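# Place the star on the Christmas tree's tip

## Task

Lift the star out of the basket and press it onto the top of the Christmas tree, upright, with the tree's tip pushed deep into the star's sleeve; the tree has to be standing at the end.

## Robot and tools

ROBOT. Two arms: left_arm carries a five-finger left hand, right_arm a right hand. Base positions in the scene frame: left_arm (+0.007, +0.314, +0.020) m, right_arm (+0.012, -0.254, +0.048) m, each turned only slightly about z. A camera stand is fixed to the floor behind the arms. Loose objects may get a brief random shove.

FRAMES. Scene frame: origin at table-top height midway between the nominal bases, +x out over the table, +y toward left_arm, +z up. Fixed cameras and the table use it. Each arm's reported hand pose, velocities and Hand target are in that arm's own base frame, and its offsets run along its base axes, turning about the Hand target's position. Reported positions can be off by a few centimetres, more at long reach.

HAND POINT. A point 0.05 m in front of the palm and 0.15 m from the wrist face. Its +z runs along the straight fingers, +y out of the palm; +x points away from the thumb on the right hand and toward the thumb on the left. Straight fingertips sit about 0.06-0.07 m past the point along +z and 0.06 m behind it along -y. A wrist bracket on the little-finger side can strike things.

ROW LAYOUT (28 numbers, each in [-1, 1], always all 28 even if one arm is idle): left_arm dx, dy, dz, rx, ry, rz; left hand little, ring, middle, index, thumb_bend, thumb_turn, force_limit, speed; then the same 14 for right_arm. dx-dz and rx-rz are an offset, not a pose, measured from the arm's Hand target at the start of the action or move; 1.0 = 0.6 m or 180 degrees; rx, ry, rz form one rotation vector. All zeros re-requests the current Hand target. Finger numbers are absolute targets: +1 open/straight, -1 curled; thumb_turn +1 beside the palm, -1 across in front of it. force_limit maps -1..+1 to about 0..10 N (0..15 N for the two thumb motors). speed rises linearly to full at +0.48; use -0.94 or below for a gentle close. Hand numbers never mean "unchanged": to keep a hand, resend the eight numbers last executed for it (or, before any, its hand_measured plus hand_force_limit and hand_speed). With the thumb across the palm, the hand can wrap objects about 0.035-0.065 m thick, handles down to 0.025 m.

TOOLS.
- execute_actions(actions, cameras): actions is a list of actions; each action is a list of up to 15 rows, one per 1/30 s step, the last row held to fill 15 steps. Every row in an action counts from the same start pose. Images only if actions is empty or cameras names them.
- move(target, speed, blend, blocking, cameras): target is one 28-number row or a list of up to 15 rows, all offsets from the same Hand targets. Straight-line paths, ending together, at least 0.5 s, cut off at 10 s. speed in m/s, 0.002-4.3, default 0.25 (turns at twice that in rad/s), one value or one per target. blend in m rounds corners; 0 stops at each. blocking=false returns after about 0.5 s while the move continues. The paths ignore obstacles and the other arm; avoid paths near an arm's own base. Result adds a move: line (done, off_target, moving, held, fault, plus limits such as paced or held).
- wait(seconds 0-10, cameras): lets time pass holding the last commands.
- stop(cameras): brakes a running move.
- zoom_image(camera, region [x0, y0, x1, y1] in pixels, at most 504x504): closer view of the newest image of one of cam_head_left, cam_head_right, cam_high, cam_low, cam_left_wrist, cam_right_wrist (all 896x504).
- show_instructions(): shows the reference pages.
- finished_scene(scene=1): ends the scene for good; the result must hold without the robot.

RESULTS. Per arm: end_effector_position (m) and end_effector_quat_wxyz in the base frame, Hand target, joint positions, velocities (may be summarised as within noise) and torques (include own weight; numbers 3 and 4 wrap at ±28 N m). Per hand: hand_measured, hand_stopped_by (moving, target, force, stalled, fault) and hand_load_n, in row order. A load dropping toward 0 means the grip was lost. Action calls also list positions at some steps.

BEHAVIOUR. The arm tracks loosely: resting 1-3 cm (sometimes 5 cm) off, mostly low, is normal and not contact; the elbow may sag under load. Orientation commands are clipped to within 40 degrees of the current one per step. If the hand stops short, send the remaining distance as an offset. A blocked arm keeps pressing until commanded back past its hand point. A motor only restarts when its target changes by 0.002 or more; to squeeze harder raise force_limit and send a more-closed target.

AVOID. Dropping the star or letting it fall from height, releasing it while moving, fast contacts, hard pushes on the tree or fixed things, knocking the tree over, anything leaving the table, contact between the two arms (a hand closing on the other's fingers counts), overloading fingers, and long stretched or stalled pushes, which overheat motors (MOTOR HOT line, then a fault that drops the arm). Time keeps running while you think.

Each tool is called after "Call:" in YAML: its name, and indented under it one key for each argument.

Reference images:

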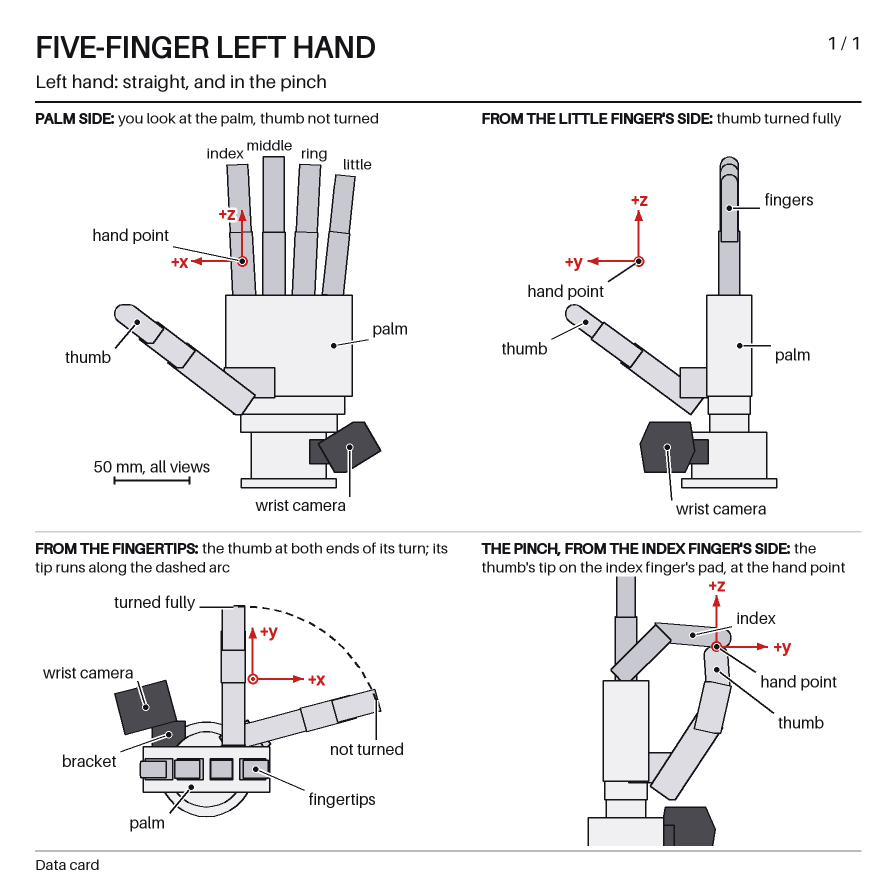

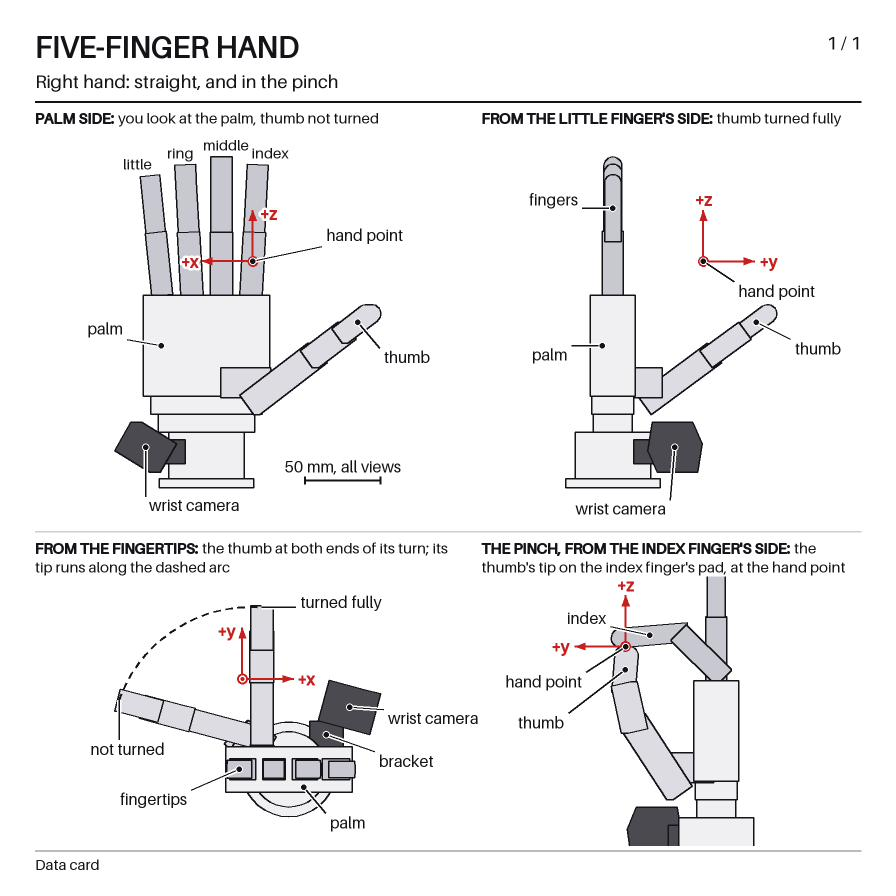

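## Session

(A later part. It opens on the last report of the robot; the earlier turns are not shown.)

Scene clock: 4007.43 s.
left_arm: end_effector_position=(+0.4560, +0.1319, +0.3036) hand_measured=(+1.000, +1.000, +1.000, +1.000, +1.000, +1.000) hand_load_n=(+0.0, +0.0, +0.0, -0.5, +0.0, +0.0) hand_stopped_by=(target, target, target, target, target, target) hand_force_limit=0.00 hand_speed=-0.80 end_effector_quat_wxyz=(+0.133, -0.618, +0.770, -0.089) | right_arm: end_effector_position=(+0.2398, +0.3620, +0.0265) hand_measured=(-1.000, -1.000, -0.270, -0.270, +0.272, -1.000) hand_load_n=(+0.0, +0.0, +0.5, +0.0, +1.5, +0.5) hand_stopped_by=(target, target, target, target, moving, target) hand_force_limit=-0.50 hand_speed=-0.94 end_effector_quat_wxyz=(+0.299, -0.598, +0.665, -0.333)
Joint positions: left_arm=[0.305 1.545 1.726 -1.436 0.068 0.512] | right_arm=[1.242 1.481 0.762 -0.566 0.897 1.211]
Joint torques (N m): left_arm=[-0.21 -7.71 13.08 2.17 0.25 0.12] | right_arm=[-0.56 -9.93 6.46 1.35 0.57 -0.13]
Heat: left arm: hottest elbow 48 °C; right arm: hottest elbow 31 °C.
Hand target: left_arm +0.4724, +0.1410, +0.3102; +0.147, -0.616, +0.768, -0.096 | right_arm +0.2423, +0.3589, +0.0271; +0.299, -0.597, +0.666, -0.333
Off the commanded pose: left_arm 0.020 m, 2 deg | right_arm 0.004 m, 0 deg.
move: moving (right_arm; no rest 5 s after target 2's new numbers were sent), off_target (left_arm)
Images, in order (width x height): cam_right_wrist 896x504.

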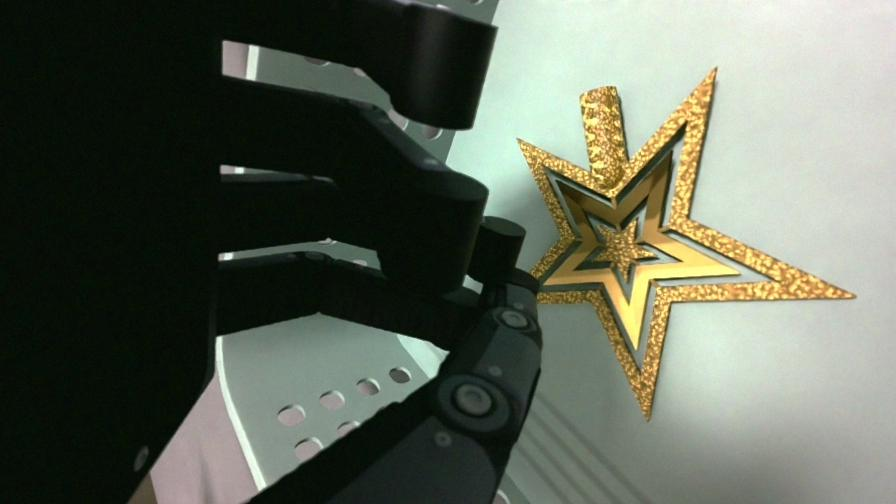

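Call:
wait:
  seconds: 1.5
  cameras: ["cam_right_wrist"]

Call:
zoom_image:
  camera: "cam_right_wrist"
  region: [380, 160, 600, 400]

Scene clock: 4019.63 s.
left_arm: end_effector_position=(+0.4560, +0.1319, +0.3036) hand_measured=(+1.000, +1.000, +1.000, +1.000, +1.000, +1.000) hand_load_n=(+0.0, +0.0, +0.0, +0.0, +0.0, +0.0) hand_stopped_by=(target, target, target, target, target, target) hand_force_limit=0.00 hand_speed=-0.80 end_effector_quat_wxyz=(+0.133, -0.618, +0.770, -0.089) | right_arm: end_effector_position=(+0.2398, +0.3620, +0.0265) hand_measured=(-1.000, -1.000, -0.270, -0.270, +0.264, -1.000) hand_load_n=(+0.0, +0.0, +1.0, +0.0, +4.0, +0.5) hand_stopped_by=(target, target, target, target, force, target) hand_force_limit=-0.50 hand_speed=-0.94 end_effector_quat_wxyz=(+0.299, -0.598, +0.665, -0.333)
Joint positions: left_arm=[0.305 1.545 1.726 -1.436 0.068 0.512] | right_arm=[1.242 1.481 0.762 -0.566 0.897 1.211]
Joint torques (N m): left_arm=[0.09 -8 13.19 2.06 0.25 0.13] | right_arm=[-0.56 -11.28 6.35 1.44 0.59 -0.2]
Heat: left arm: hottest elbow 48 °C; right arm: hottest elbow 31 °C.
Hand target: left_arm +0.4724, +0.1410, +0.3102; +0.147, -0.616, +0.768, -0.096 | right_arm +0.2423, +0.3589, +0.0271; +0.299, -0.597, +0.666, -0.333
Off the commanded pose: left_arm 0.020 m, 2 deg | right_arm 0.004 m, 0 deg.
wait: 1.50 s; at rest from the start
Images, in order (width x height): cam_right_wrist 896x504.

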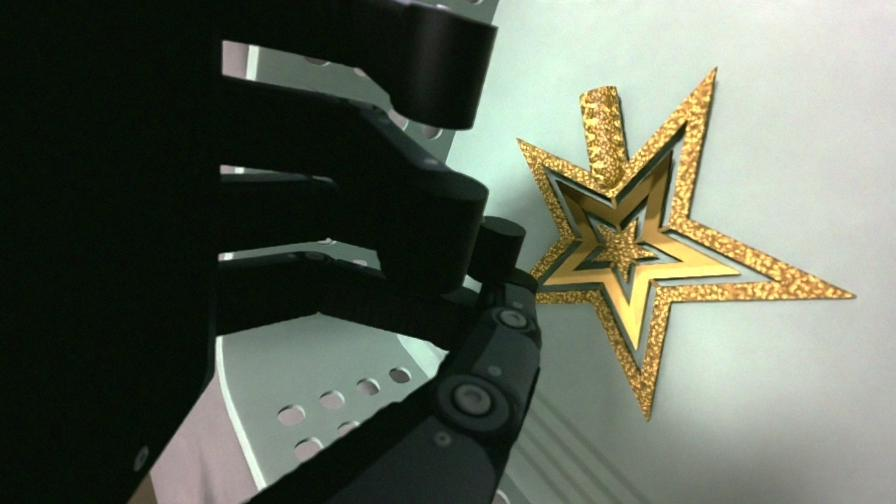

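Scaled by 2.100.

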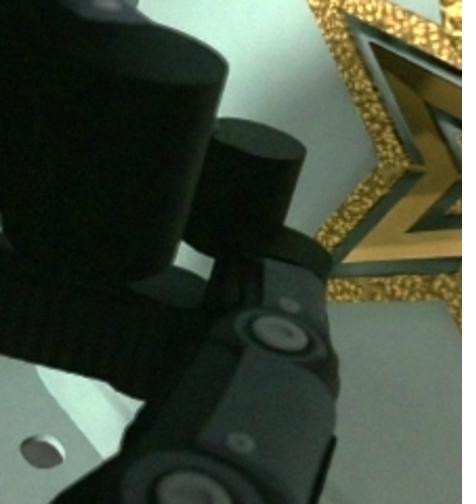

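Call:
move:
  target:
    - [0,0,0,0,0,0,1,1,1,1,1,1,0,-0.8, 0,0,0,0,0,0,-1,-1,-0.27,-0.24,0.68,-1,0.1,-0.8]
    - [0,0,0,0,0,0,1,1,1,1,1,1,0,-0.8, 0.0037,-0.075,-0.033,0,0,-0.0389,-1,-1,-0.27,-0.24,0.68,-1,0.1,-0.8]
  speed: 0.08
  cameras: ["cam_right_wrist"]

Scene clock: 4066.93 s.
left_arm: end_effector_position=(+0.4560, +0.1319, +0.3036) hand_measured=(+1.000, +1.000, +1.000, +1.000, +1.000, +1.000) hand_load_n=(+0.0, -0.5, +0.0, +0.0, +0.0, +0.0) hand_stopped_by=(target, target, target, target, target, target) hand_force_limit=0.00 hand_speed=-0.80 end_effector_quat_wxyz=(+0.133, -0.618, +0.770, -0.089) | right_arm: end_effector_position=(+0.2428, +0.3188, +0.0063) hand_measured=(-1.000, -1.000, -0.270, -0.240, +0.680, -1.000) hand_load_n=(+0.0, +0.0, +0.0, +0.0, +0.0, +0.0) hand_stopped_by=(target, target, target, target, target, target) hand_force_limit=0.10 hand_speed=-0.80 end_effector_quat_wxyz=(+0.280, -0.561, +0.696, -0.349)
Joint positions: left_arm=[0.305 1.545 1.726 -1.436 0.068 0.512] | right_arm=[1.209 1.474 0.687 -0.594 0.914 1.329]
Joint torques (N m): left_arm=[0.09 -8.23 13.09 2.06 0.25 0.1] | right_arm=[-0.73 -10.52 5.85 0.68 0.72 0.09]
Heat: left arm: hottest elbow 48 °C; right arm: hottest elbow 31 °C.
Hand target: left_arm +0.4724, +0.1410, +0.3102; +0.147, -0.616, +0.768, -0.096 | right_arm +0.2445, +0.3139, +0.0073; +0.279, -0.555, +0.701, -0.351
Off the commanded pose: left_arm 0.020 m, 2 deg | right_arm 0.005 m, 1 deg.
move: off_target (left_arm)
Images, in order (width x height): cam_right_wrist 896x504.

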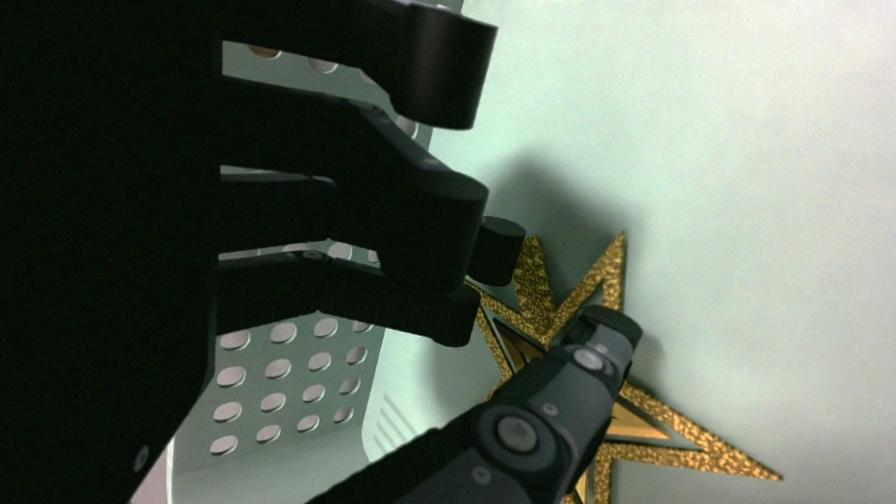

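Call:
zoom_image:
  camera: "cam_right_wrist"
  region: [440, 200, 680, 440]

Scaled by 2.100.

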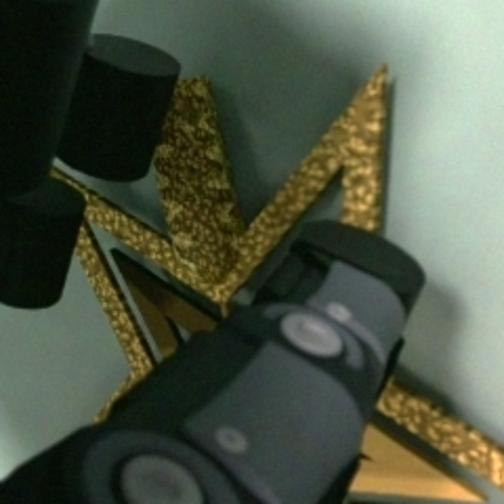

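Call:
move:
  target:
    - [0,0,0,0,0,0,1,1,1,1,1,1,0,-0.8, 0,0,0.03,0,0,0,-1,-1,-0.27,-0.24,0.68,-0.85,0.1,-0.8]
    - [0,0,0,0,0,0,1,1,1,1,1,1,0,-0.8, 0.0025,-0.0132,0.0178,0,0,0.1611,-1,-1,-0.27,-0.24,0.68,-0.85,0.1,-0.8]
  speed: 0.1
  cameras: ["cam_right_wrist"]

Call:
zoom_image:
  camera: "cam_right_wrist"
  region: [420, 150, 720, 450]

Scene clock: 4187.23 s.
left_arm: end_effector_position=(+0.4560, +0.1319, +0.3036) hand_measured=(+1.000, +1.000, +1.000, +1.000, +1.000, +1.000) hand_load_n=(+0.0, +0.0, -0.5, +0.0, +0.0, +0.0) hand_stopped_by=(target, target, target, target, target, target) hand_force_limit=0.00 hand_speed=-0.80 end_effector_quat_wxyz=(+0.133, -0.618, +0.770, -0.089) | right_arm: end_effector_position=(+0.2436, +0.3086, +0.0164) hand_measured=(-1.000, -1.000, -0.270, -0.240, +0.680, -0.850) hand_load_n=(+0.0, +0.0, +0.0, +0.0, +0.0, +0.0) hand_stopped_by=(target, target, target, target, target, target) hand_force_limit=0.10 hand_speed=-0.80 end_effector_quat_wxyz=(-0.354, +0.715, -0.540, +0.268)
Joint positions: left_arm=[0.305 1.545 1.726 -1.436 0.068 0.512] | right_arm=[1.062 1.252 0.448 -0.018 0.598 0.545]
Joint torques (N m): left_arm=[-0.15 -8.29 13.15 2.07 0.27 0.12] | right_arm=[-0.38 -7.82 6.34 2.24 0.26 -0.23]
Heat: left arm: hottest elbow 48 °C; right arm: hottest elbow 30 °C.
Hand target: left_arm +0.4724, +0.1410, +0.3102; +0.147, -0.616, +0.768, -0.096 | right_arm +0.2461, +0.3059, +0.0180; -0.357, +0.713, -0.540, +0.270
Off the commanded pose: left_arm 0.020 m, 2 deg | right_arm 0.004 m, 0 deg.
move: off_target (left_arm)
Images, in order (width x height): cam_right_wrist 896x504.

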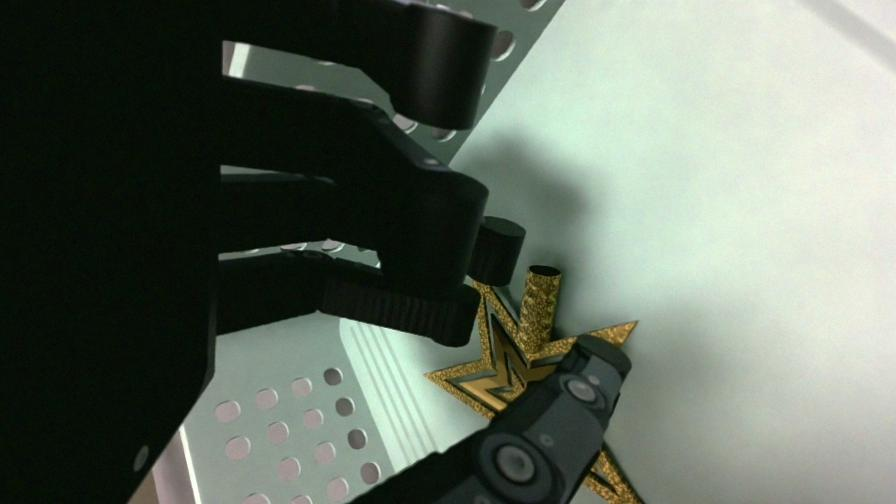

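Scaled by 1.680.

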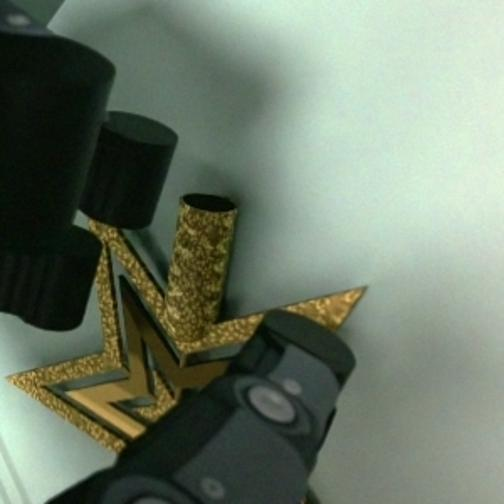

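Call:
move:
  target: [0,0,0,0,0,0,1,1,1,1,1,1,0,-0.8, 0.0065,0.0052,-0.0433,0,0,0,-1,-1,-0.45,-0.24,0.50,-0.85,0.1,-0.8]
  speed: 0.05
  cameras: ["cam_right_wrist"]

Call:
zoom_image:
  camera: "cam_right_wrist"
  region: [420, 150, 720, 450]

Scene clock: 4269.93 s.
left_arm: end_effector_position=(+0.4560, +0.1319, +0.3036) hand_measured=(+1.000, +1.000, +1.000, +1.000, +1.000, +1.000) hand_load_n=(+0.0, +0.0, +0.0, +0.0, +0.0, +0.0) hand_stopped_by=(target, target, target, target, target, target) hand_force_limit=0.00 hand_speed=-0.80 end_effector_quat_wxyz=(+0.133, -0.618, +0.770, -0.089) | right_arm: end_effector_position=(+0.2485, +0.3139, -0.0008) hand_measured=(-1.000, -1.000, -0.450, -0.240, +0.500, -0.850) hand_load_n=(+0.0, +0.0, +0.0, +0.0, +0.5, +0.0) hand_stopped_by=(target, target, target, target, target, target) hand_force_limit=0.10 hand_speed=-0.80 end_effector_quat_wxyz=(-0.365, +0.710, -0.541, +0.266)
Joint positions: left_arm=[0.305 1.545 1.726 -1.436 0.068 0.512] | right_arm=[1.056 1.329 0.428 0.104 0.594 0.539]
Joint torques (N m): left_arm=[-0.38 -8.06 13.14 2.11 0.27 0.11] | right_arm=[-0.67 -6.65 5.79 2.29 0.23 -0.12]
Heat: left arm: hottest elbow 48 °C; right arm: hottest elbow 31 °C.
Hand target: left_arm +0.4724, +0.1410, +0.3102; +0.147, -0.616, +0.768, -0.096 | right_arm +0.2498, +0.3090, -0.0081; -0.357, +0.713, -0.540, +0.270
Off the commanded pose: left_arm 0.020 m, 2 deg | right_arm 0.009 m, 1 deg.
move: off_target (left_arm)
Images, in order (width x height): cam_right_wrist 896x504.

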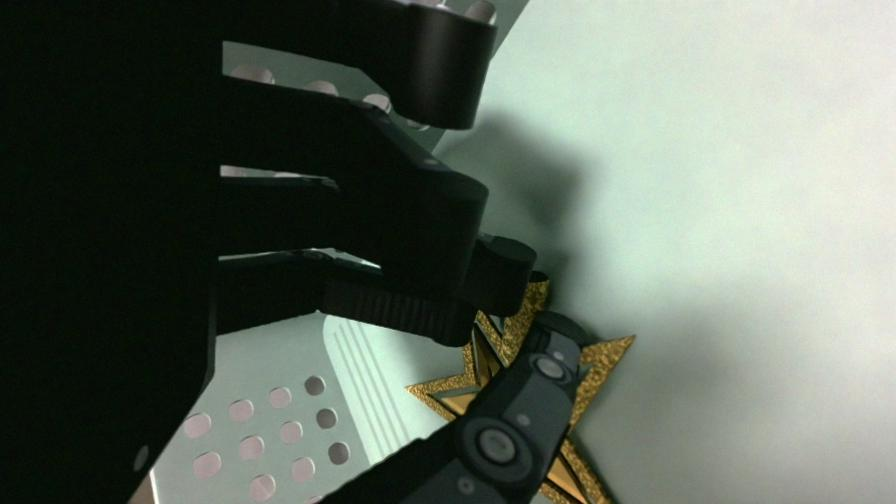

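Scaled by 1.680.

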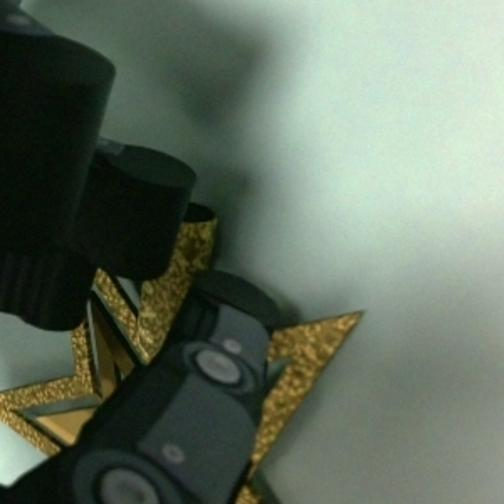

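Call:
move:
  target:
    - [0,0,0,0,0,0,1,1,1,1,1,1,0,-0.8, 0.0092,-0.006,0.012,0,0,0,-1,-1,-0.45,-0.24,0.53,-0.85,0.1,-0.8]
    - [0,0,0,0,0,0,1,1,1,1,1,1,0,-0.8, 0.0088,-0.0045,-0.001,0,0,0,-1,-1,-0.45,-0.24,0.53,-0.85,0.1,-0.8]
  speed: 0.05
  cameras: ["cam_right_wrist"]

Call:
zoom_image:
  camera: "cam_right_wrist"
  region: [420, 150, 720, 450]

Scene clock: 4310.77 s.
left_arm: end_effector_position=(+0.4560, +0.1319, +0.3036) hand_measured=(+1.000, +1.000, +1.000, +1.000, +1.000, +1.000) hand_load_n=(-0.5, +0.0, +0.0, +0.0, +0.0, +0.0) hand_stopped_by=(target, target, target, target, target, target) hand_force_limit=0.00 hand_speed=-0.80 end_effector_quat_wxyz=(+0.133, -0.618, +0.770, -0.089) | right_arm: end_effector_position=(+0.2549, +0.3113, -0.0006) hand_measured=(-1.000, -1.000, -0.450, -0.240, +0.530, -0.850) hand_load_n=(+0.0, +0.0, +0.0, -0.5, +0.0, +0.0) hand_stopped_by=(target, target, target, target, target, target) hand_force_limit=0.10 hand_speed=-0.80 end_effector_quat_wxyz=(-0.365, +0.709, -0.541, +0.267)
Joint positions: left_arm=[0.305 1.545 1.726 -1.436 0.068 0.512] | right_arm=[1.032 1.331 0.428 0.119 0.577 0.519]
Joint torques (N m): left_arm=[0.03 -8.12 13.16 2.09 0.28 0.09] | right_arm=[0.62 -5.77 5.79 2.32 0.31 -0.09]
Heat: left arm: hottest elbow 48 °C; right arm: hottest elbow 30 °C.
Hand target: left_arm +0.4724, +0.1410, +0.3102; +0.147, -0.616, +0.768, -0.096 | right_arm +0.2552, +0.3063, -0.0087; -0.357, +0.713, -0.540, +0.270
Off the commanded pose: left_arm 0.020 m, 2 deg | right_arm 0.010 m, 1 deg.
move: off_target (left_arm)
Images, in order (width x height): cam_right_wrist 896x504.

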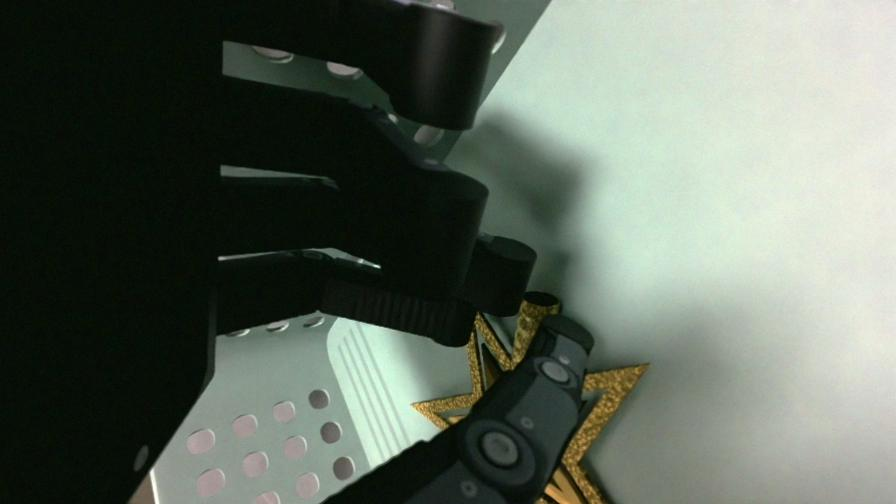

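Scaled by 1.680.

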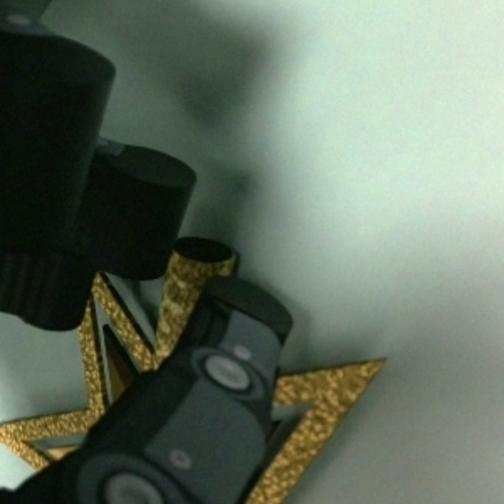

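Call:
move:
  target: [0,0,0,0,0,0,1,1,1,1,1,1,0,-0.8, 0,0,-0.028,0,0,0,-1,-1,-0.45,-0.24,0.53,-0.85,0.1,-0.8]
  speed: 0.04
  cameras: ["cam_right_wrist","cam_left_wrist"]

Call:
zoom_image:
  camera: "cam_right_wrist"
  region: [420, 150, 720, 450]

Call:
zoom_image:
  camera: "cam_left_wrist"
  region: [270, 350, 390, 430]

Scene clock: 4336.53 s.
left_arm: end_effector_position=(+0.4560, +0.1319, +0.3036) hand_measured=(+1.000, +1.000, +1.000, +1.000, +1.000, +1.000) hand_load_n=(+0.0, +0.0, +0.0, +0.0, +0.0, +0.0) hand_stopped_by=(target, target, target, target, target, target) hand_force_limit=0.00 hand_speed=-0.80 end_effector_quat_wxyz=(+0.133, -0.618, +0.770, -0.089) | right_arm: end_effector_position=(+0.2559, +0.3128, -0.0145) hand_measured=(-1.000, -1.000, -0.450, -0.240, +0.530, -0.850) hand_load_n=(+0.0, +0.0, +0.0, +0.0, +0.5, -0.5) hand_stopped_by=(target, target, target, target, target, target) hand_force_limit=0.10 hand_speed=-0.80 end_effector_quat_wxyz=(-0.368, +0.708, -0.541, +0.267)
Joint positions: left_arm=[0.305 1.545 1.726 -1.436 0.068 0.512] | right_arm=[1.032 1.388 0.415 0.197 0.577 0.518]
Joint torques (N m): left_arm=[0.09 -8.18 13.09 2.11 0.27 0.1] | right_arm=[-0.67 -6.36 5.15 2.25 0.36 -0.01]
Heat: left arm: hottest elbow 48 °C; right arm: hottest elbow 30 °C.
Hand target: left_arm +0.4724, +0.1410, +0.3102; +0.147, -0.616, +0.768, -0.096 | right_arm +0.2552, +0.3064, -0.0254; -0.357, +0.713, -0.540, +0.270
Off the commanded pose: left_arm 0.020 m, 2 deg | right_arm 0.013 m, 1 deg.
move: off_target (left_arm, right_arm)
Images, in order (width x height): cam_left_wrist 896x504, cam_right_wrist 896x504.

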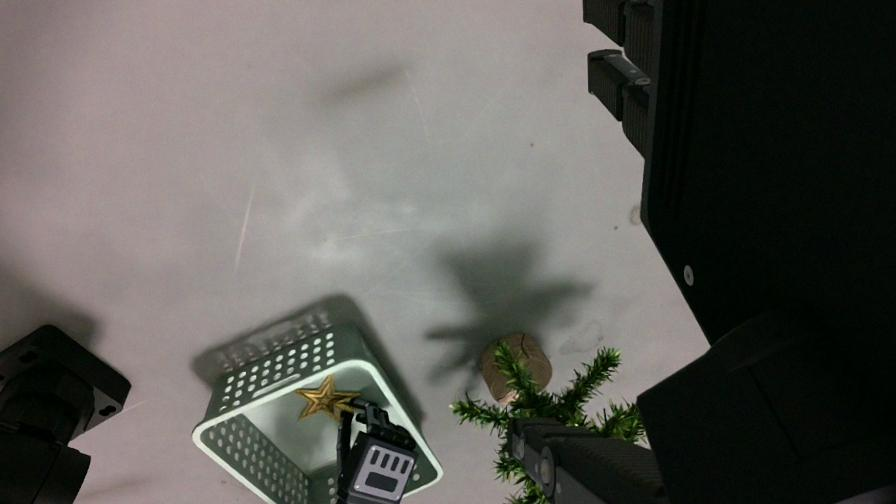

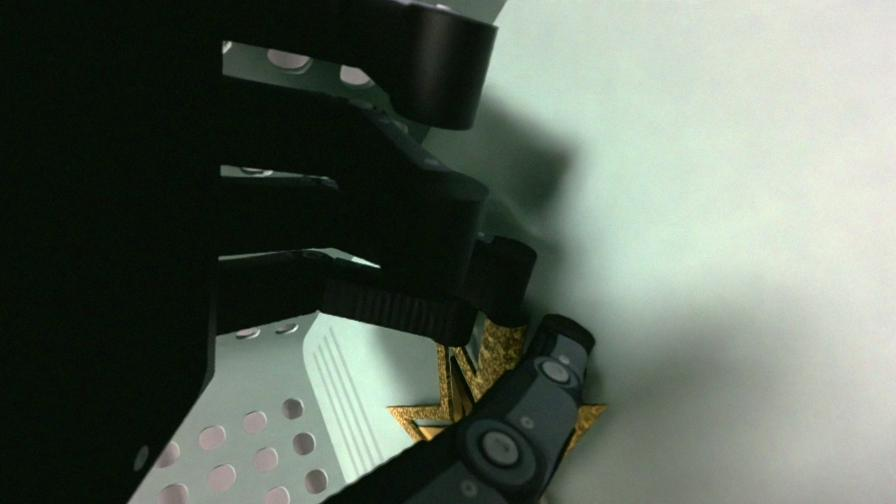

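Scaled by 1.680.

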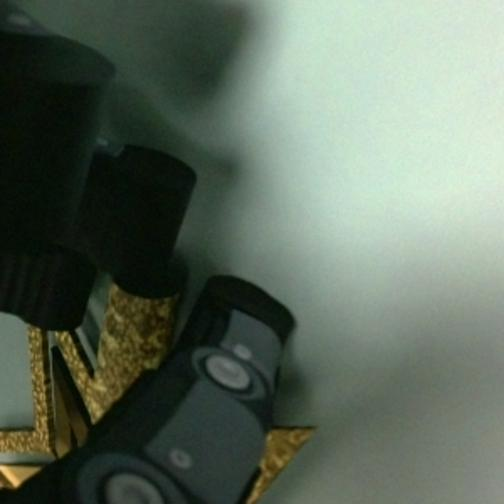

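Scaled by 4.200.

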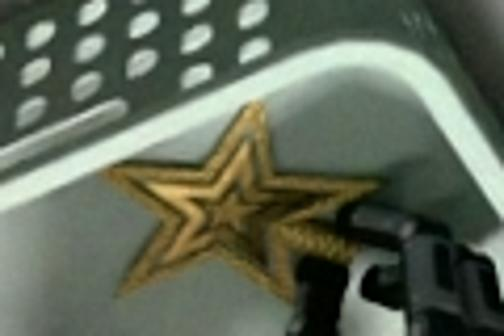

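Call:
move:
  target: [0,0,0,0,0,0,1,1,1,1,1,1,0,-0.8, 0,0,0,0,0,0,-1,-1,-0.45,-0.24,0.15,-0.85,-0.6,-0.94]
  speed: 0.04
  cameras: ["cam_right_wrist","cam_left_wrist"]

Call:
zoom_image:
  camera: "cam_right_wrist"
  region: [420, 200, 670, 450]

Call:
zoom_image:
  camera: "cam_left_wrist"
  region: [290, 360, 390, 430]

Scene clock: 4363.43 s.
left_arm: end_effector_position=(+0.4560, +0.1319, +0.3036) hand_measured=(+1.000, +1.000, +1.000, +1.000, +1.000, +1.000) hand_load_n=(+0.0, +0.0, +0.0, +0.0, +0.0, +0.0) hand_stopped_by=(target, target, target, target, target, target) hand_force_limit=0.00 hand_speed=-0.80 end_effector_quat_wxyz=(+0.133, -0.618, +0.770, -0.089) | right_arm: end_effector_position=(+0.2556, +0.3123, -0.0165) hand_measured=(-1.000, -1.000, -0.450, -0.240, +0.404, -0.850) hand_load_n=(+0.0, +0.5, +0.5, +0.0, +3.0, +2.0) hand_stopped_by=(target, target, target, target, force, target) hand_force_limit=-0.60 hand_speed=-0.94 end_effector_quat_wxyz=(-0.366, +0.709, -0.540, +0.267)
Joint positions: left_arm=[0.305 1.545 1.726 -1.436 0.068 0.512] | right_arm=[1.032 1.394 0.415 0.199 0.577 0.517]
Joint torques (N m): left_arm=[0.09 -8.12 13.15 2.09 0.24 0.12] | right_arm=[-1.08 -6.36 5.11 2.11 0.33 -0.07]
Heat: left arm: hottest elbow 48 °C; right arm: hottest elbow 30 °C.
Hand target: left_arm +0.4724, +0.1410, +0.3102; +0.147, -0.616, +0.768, -0.096 | right_arm +0.2553, +0.3065, -0.0253; -0.357, +0.713, -0.540, +0.270
Off the commanded pose: left_arm 0.020 m, 2 deg | right_arm 0.011 m, 1 deg.
move: off_target (left_arm, right_arm)
Images, in order (width x height): cam_left_wrist 896x504, cam_right_wrist 896x504.

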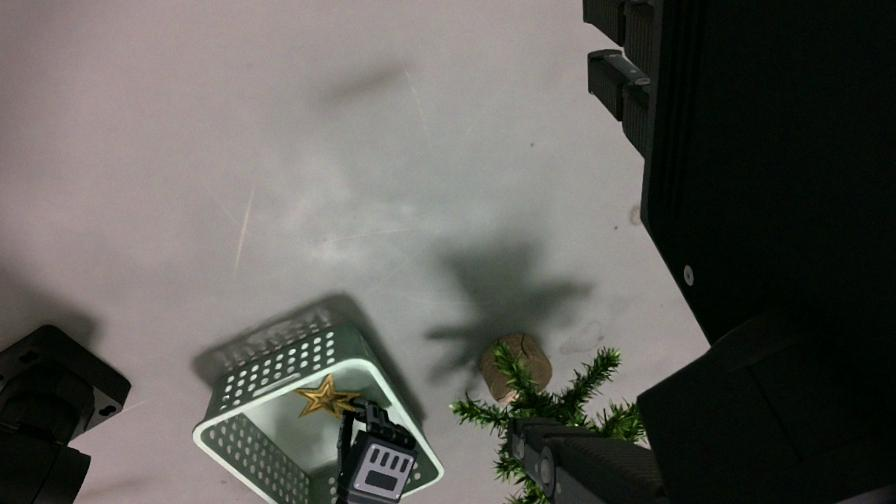

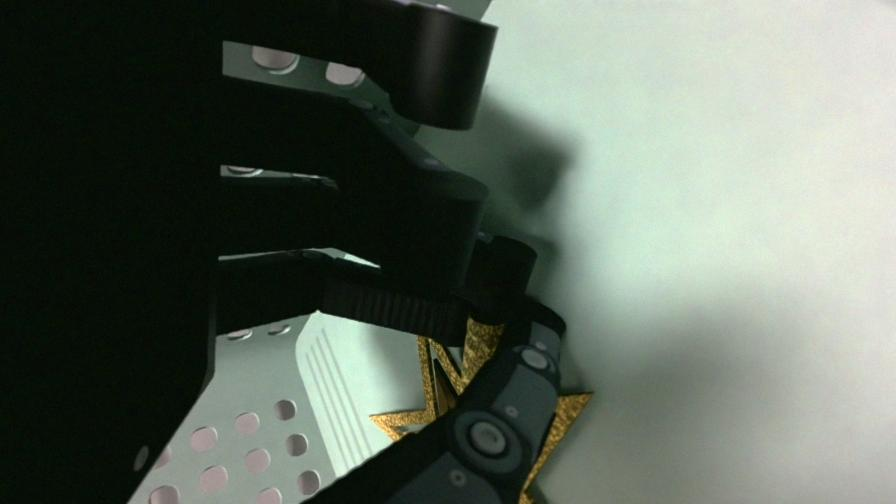

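Scaled by 2.016.

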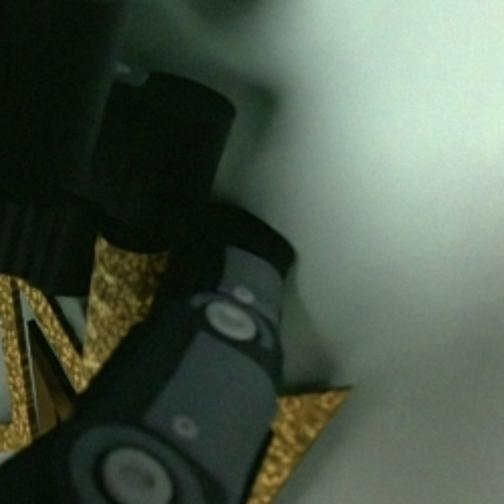

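Scaled by 5.040.

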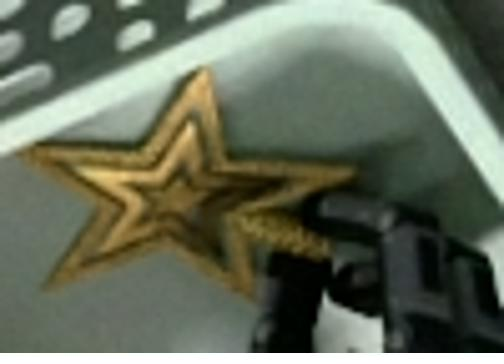

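Call:
move:
  target: [0,0,0,0,0,0,1,1,1,1,1,1,0,-0.8, 0,0,0,0,0,0,-1,-1,-0.45,-0.24,0.14,-0.85,-0.2,-0.94]
  speed: 0.04
  cameras: ["cam_right_wrist","cam_left_wrist"]

Call:
zoom_image:
  camera: "cam_right_wrist"
  region: [420, 200, 670, 450]

Call:
zoom_image:
  camera: "cam_left_wrist"
  region: [290, 360, 390, 430]

Scene clock: 4382.13 s.
left_arm: end_effector_position=(+0.4560, +0.1319, +0.3036) hand_measured=(+1.000, +1.000, +1.000, +1.000, +1.000, +1.000) hand_load_n=(+0.0, +0.0, +0.0, +0.0, +0.0, +0.0) hand_stopped_by=(target, target, target, target, target, target) hand_force_limit=0.00 hand_speed=-0.80 end_effector_quat_wxyz=(+0.133, -0.618, +0.770, -0.089) | right_arm: end_effector_position=(+0.2556, +0.3122, -0.0168) hand_measured=(-1.000, -1.000, -0.450, -0.240, +0.376, -0.850) hand_load_n=(+0.0, +0.0, +1.0, +2.5, +5.5, +3.0) hand_stopped_by=(target, target, target, target, force, target) hand_force_limit=-0.20 hand_speed=-0.94 end_effector_quat_wxyz=(-0.366, +0.709, -0.540, +0.267)
Joint positions: left_arm=[0.305 1.545 1.726 -1.436 0.068 0.512] | right_arm=[1.032 1.395 0.415 0.199 0.577 0.517]
Joint torques (N m): left_arm=[-0.21 -8.47 13.18 2 0.26 0.09] | right_arm=[-0.85 -5.77 5.35 2.03 0.35 -0.09]
Heat: left arm: hottest elbow 48 °C; right arm: hottest elbow 30 °C.
Hand target: left_arm +0.4724, +0.1410, +0.3102; +0.147, -0.616, +0.768, -0.096 | right_arm +0.2553, +0.3064, -0.0254; -0.357, +0.713, -0.540, +0.270
Off the commanded pose: left_arm 0.020 m, 2 deg | right_arm 0.010 m, 1 deg.
move: off_target (left_arm)
Images, in order (width x height): cam_left_wrist 896x504, cam_right_wrist 896x504.

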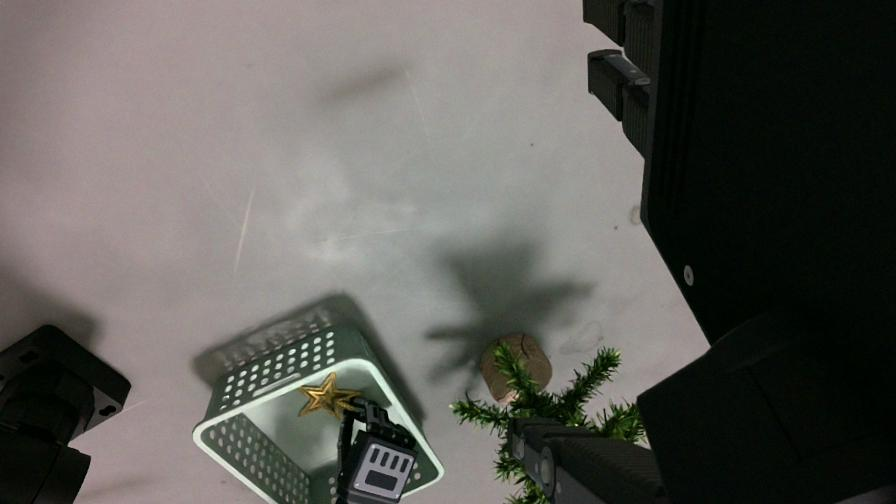

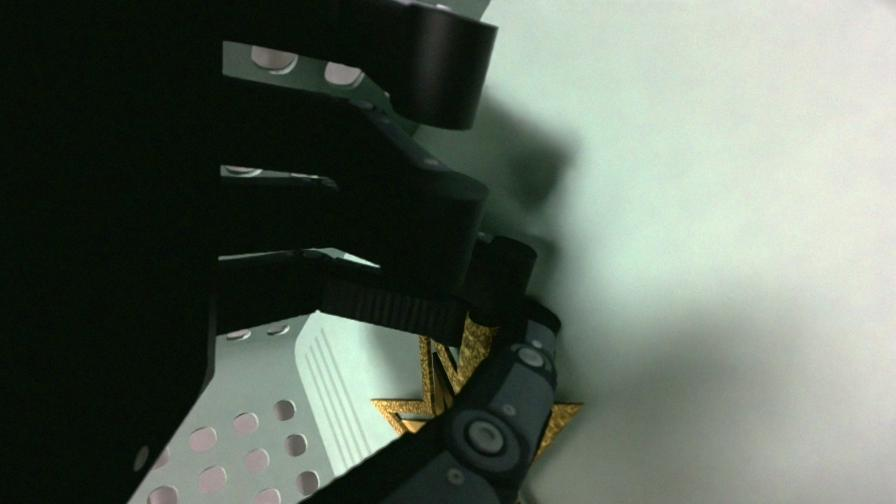

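Scaled by 2.016.

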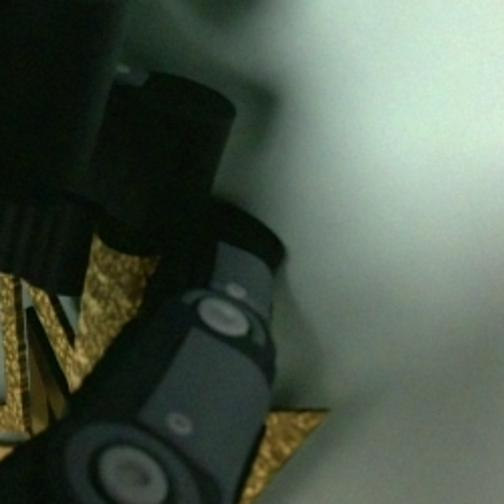

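Scaled by 5.040.

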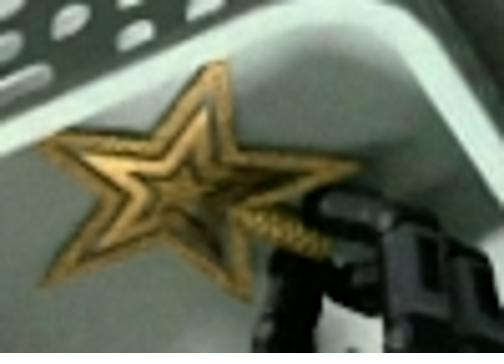

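Call:
move:
  target: [0,0,0,0,0,0,1,1,1,1,1,1,0,-0.8, 0,0,0.025,0,0,0,-1,-1,-0.45,-0.24,0.14,-0.85,-0.2,-0.94]
  speed: 0.03
  cameras: ["cam_right_wrist","cam_left_wrist"]

Call:
zoom_image:
  camera: "cam_left_wrist"
  region: [290, 360, 390, 430]

Scene clock: 4395.60 s.
left_arm: end_effector_position=(+0.4560, +0.1319, +0.3036) hand_measured=(+1.000, +1.000, +1.000, +1.000, +1.000, +1.000) hand_load_n=(+0.0, +0.0, -0.5, +0.0, +0.0, +0.0) hand_stopped_by=(target, target, target, target, target, target) hand_force_limit=0.00 hand_speed=-0.80 end_effector_quat_wxyz=(+0.133, -0.618, +0.770, -0.089) | right_arm: end_effector_position=(+0.2524, +0.3069, -0.0135) hand_measured=(-1.000, -1.000, -0.450, -0.240, +0.376, -0.850) hand_load_n=(+0.0, +0.0, +0.5, +2.5, +6.0, +2.5) hand_stopped_by=(target, target, target, target, force, target) hand_force_limit=-0.20 hand_speed=-0.94 end_effector_quat_wxyz=(-0.357, +0.713, -0.540, +0.268)
Joint positions: left_arm=[0.305 1.545 1.726 -1.436 0.068 0.512] | right_arm=[1.032 1.365 0.415 0.15 0.577 0.517]
Joint torques (N m): left_arm=[-0.21 -7.88 13.03 2.03 0.24 0.13] | right_arm=[-0.15 -8.29 6.41 1.32 0.32 -0.12]
Heat: left arm: hottest elbow 48 °C; right arm: hottest elbow 30 °C.
Hand target: left_arm +0.4724, +0.1410, +0.3102; +0.147, -0.616, +0.768, -0.096 | right_arm +0.2552, +0.3064, -0.0105; -0.357, +0.713, -0.540, +0.270
Off the commanded pose: left_arm 0.020 m, 2 deg | right_arm 0.004 m, 0 deg.
move: off_target (left_arm)
Images, in order (width x height): cam_left_wrist 896x504, cam_right_wrist 896x504.

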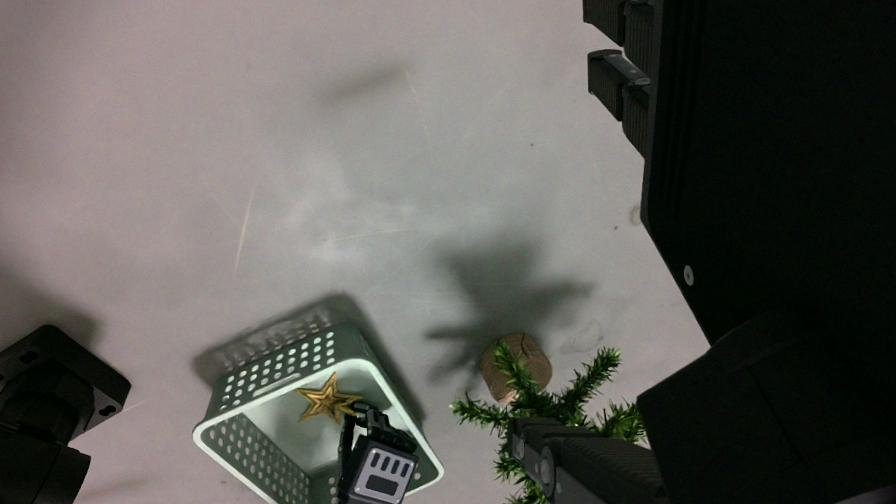

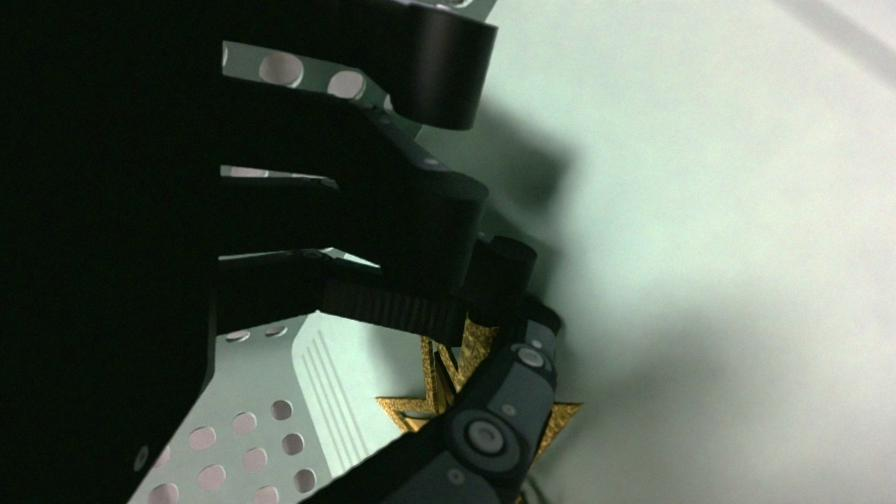

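Scaled by 5.040.

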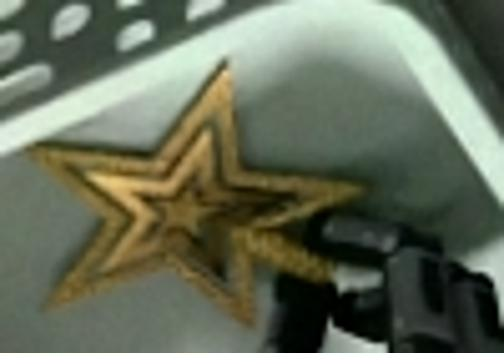

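Call:
move:
  target: [0,0,0,0,0,0,1,1,1,1,1,1,0,-0.8, 0,0,0.033,0,0,0,-1,-1,-0.45,-0.24,0.14,-0.85,-0.2,-0.94]
  speed: 0.03
  cameras: ["cam_right_wrist","cam_left_wrist"]

Call:
zoom_image:
  camera: "cam_left_wrist"
  region: [290, 360, 390, 430]

Scene clock: 4406.57 s.
left_arm: end_effector_position=(+0.4560, +0.1319, +0.3036) hand_measured=(+1.000, +1.000, +1.000, +1.000, +1.000, +1.000) hand_load_n=(+0.0, +0.0, +0.0, +0.0, +0.0, -0.5) hand_stopped_by=(target, target, target, target, target, target) hand_force_limit=0.00 hand_speed=-0.80 end_effector_quat_wxyz=(+0.133, -0.618, +0.770, -0.089) | right_arm: end_effector_position=(+0.2472, +0.2983, -0.0019) hand_measured=(-1.000, -1.000, -0.450, -0.240, +0.376, -0.850) hand_load_n=(+0.5, +0.0, +1.0, +2.5, +6.0, +3.0) hand_stopped_by=(target, target, target, target, force, target) hand_force_limit=-0.20 hand_speed=-0.94 end_effector_quat_wxyz=(-0.349, +0.718, -0.540, +0.269)
Joint positions: left_arm=[0.305 1.545 1.726 -1.436 0.068 0.512] | right_arm=[1.032 1.294 0.415 0.059 0.577 0.517]
Joint torques (N m): left_arm=[-0.21 -8.12 13.14 2.1 0.26 0.12] | right_arm=[0.21 -7.3 8.87 1.44 0.37 -0.11]
Heat: left arm: hottest elbow 48 °C; right arm: hottest elbow 31 °C.
Hand target: left_arm +0.4724, +0.1410, +0.3102; +0.147, -0.616, +0.768, -0.096 | right_arm +0.2552, +0.3064, +0.0094; -0.357, +0.713, -0.540, +0.270
Off the commanded pose: left_arm 0.020 m, 2 deg | right_arm 0.016 m, 1 deg.
move: off_target (left_arm, right_arm)
Images, in order (width x height): cam_left_wrist 896x504, cam_right_wrist 896x504.

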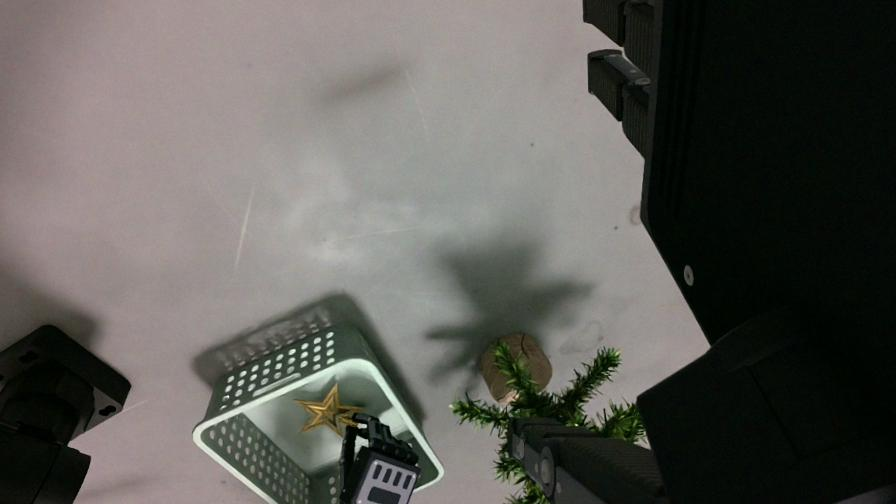

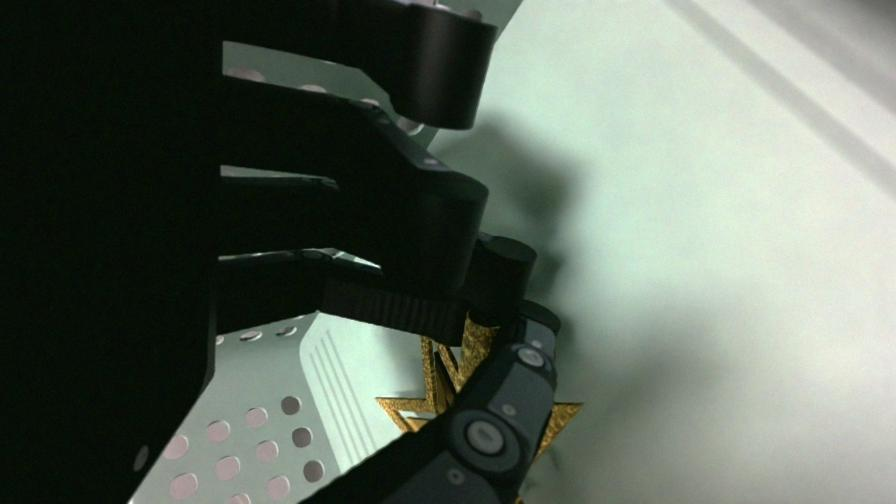

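Scaled by 5.040.

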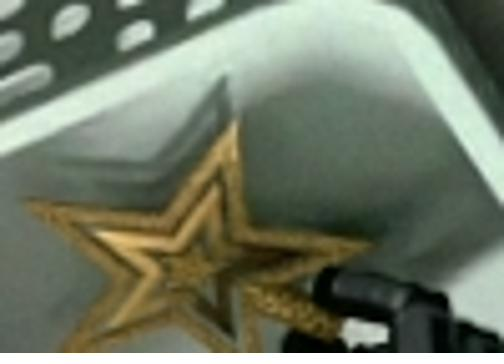

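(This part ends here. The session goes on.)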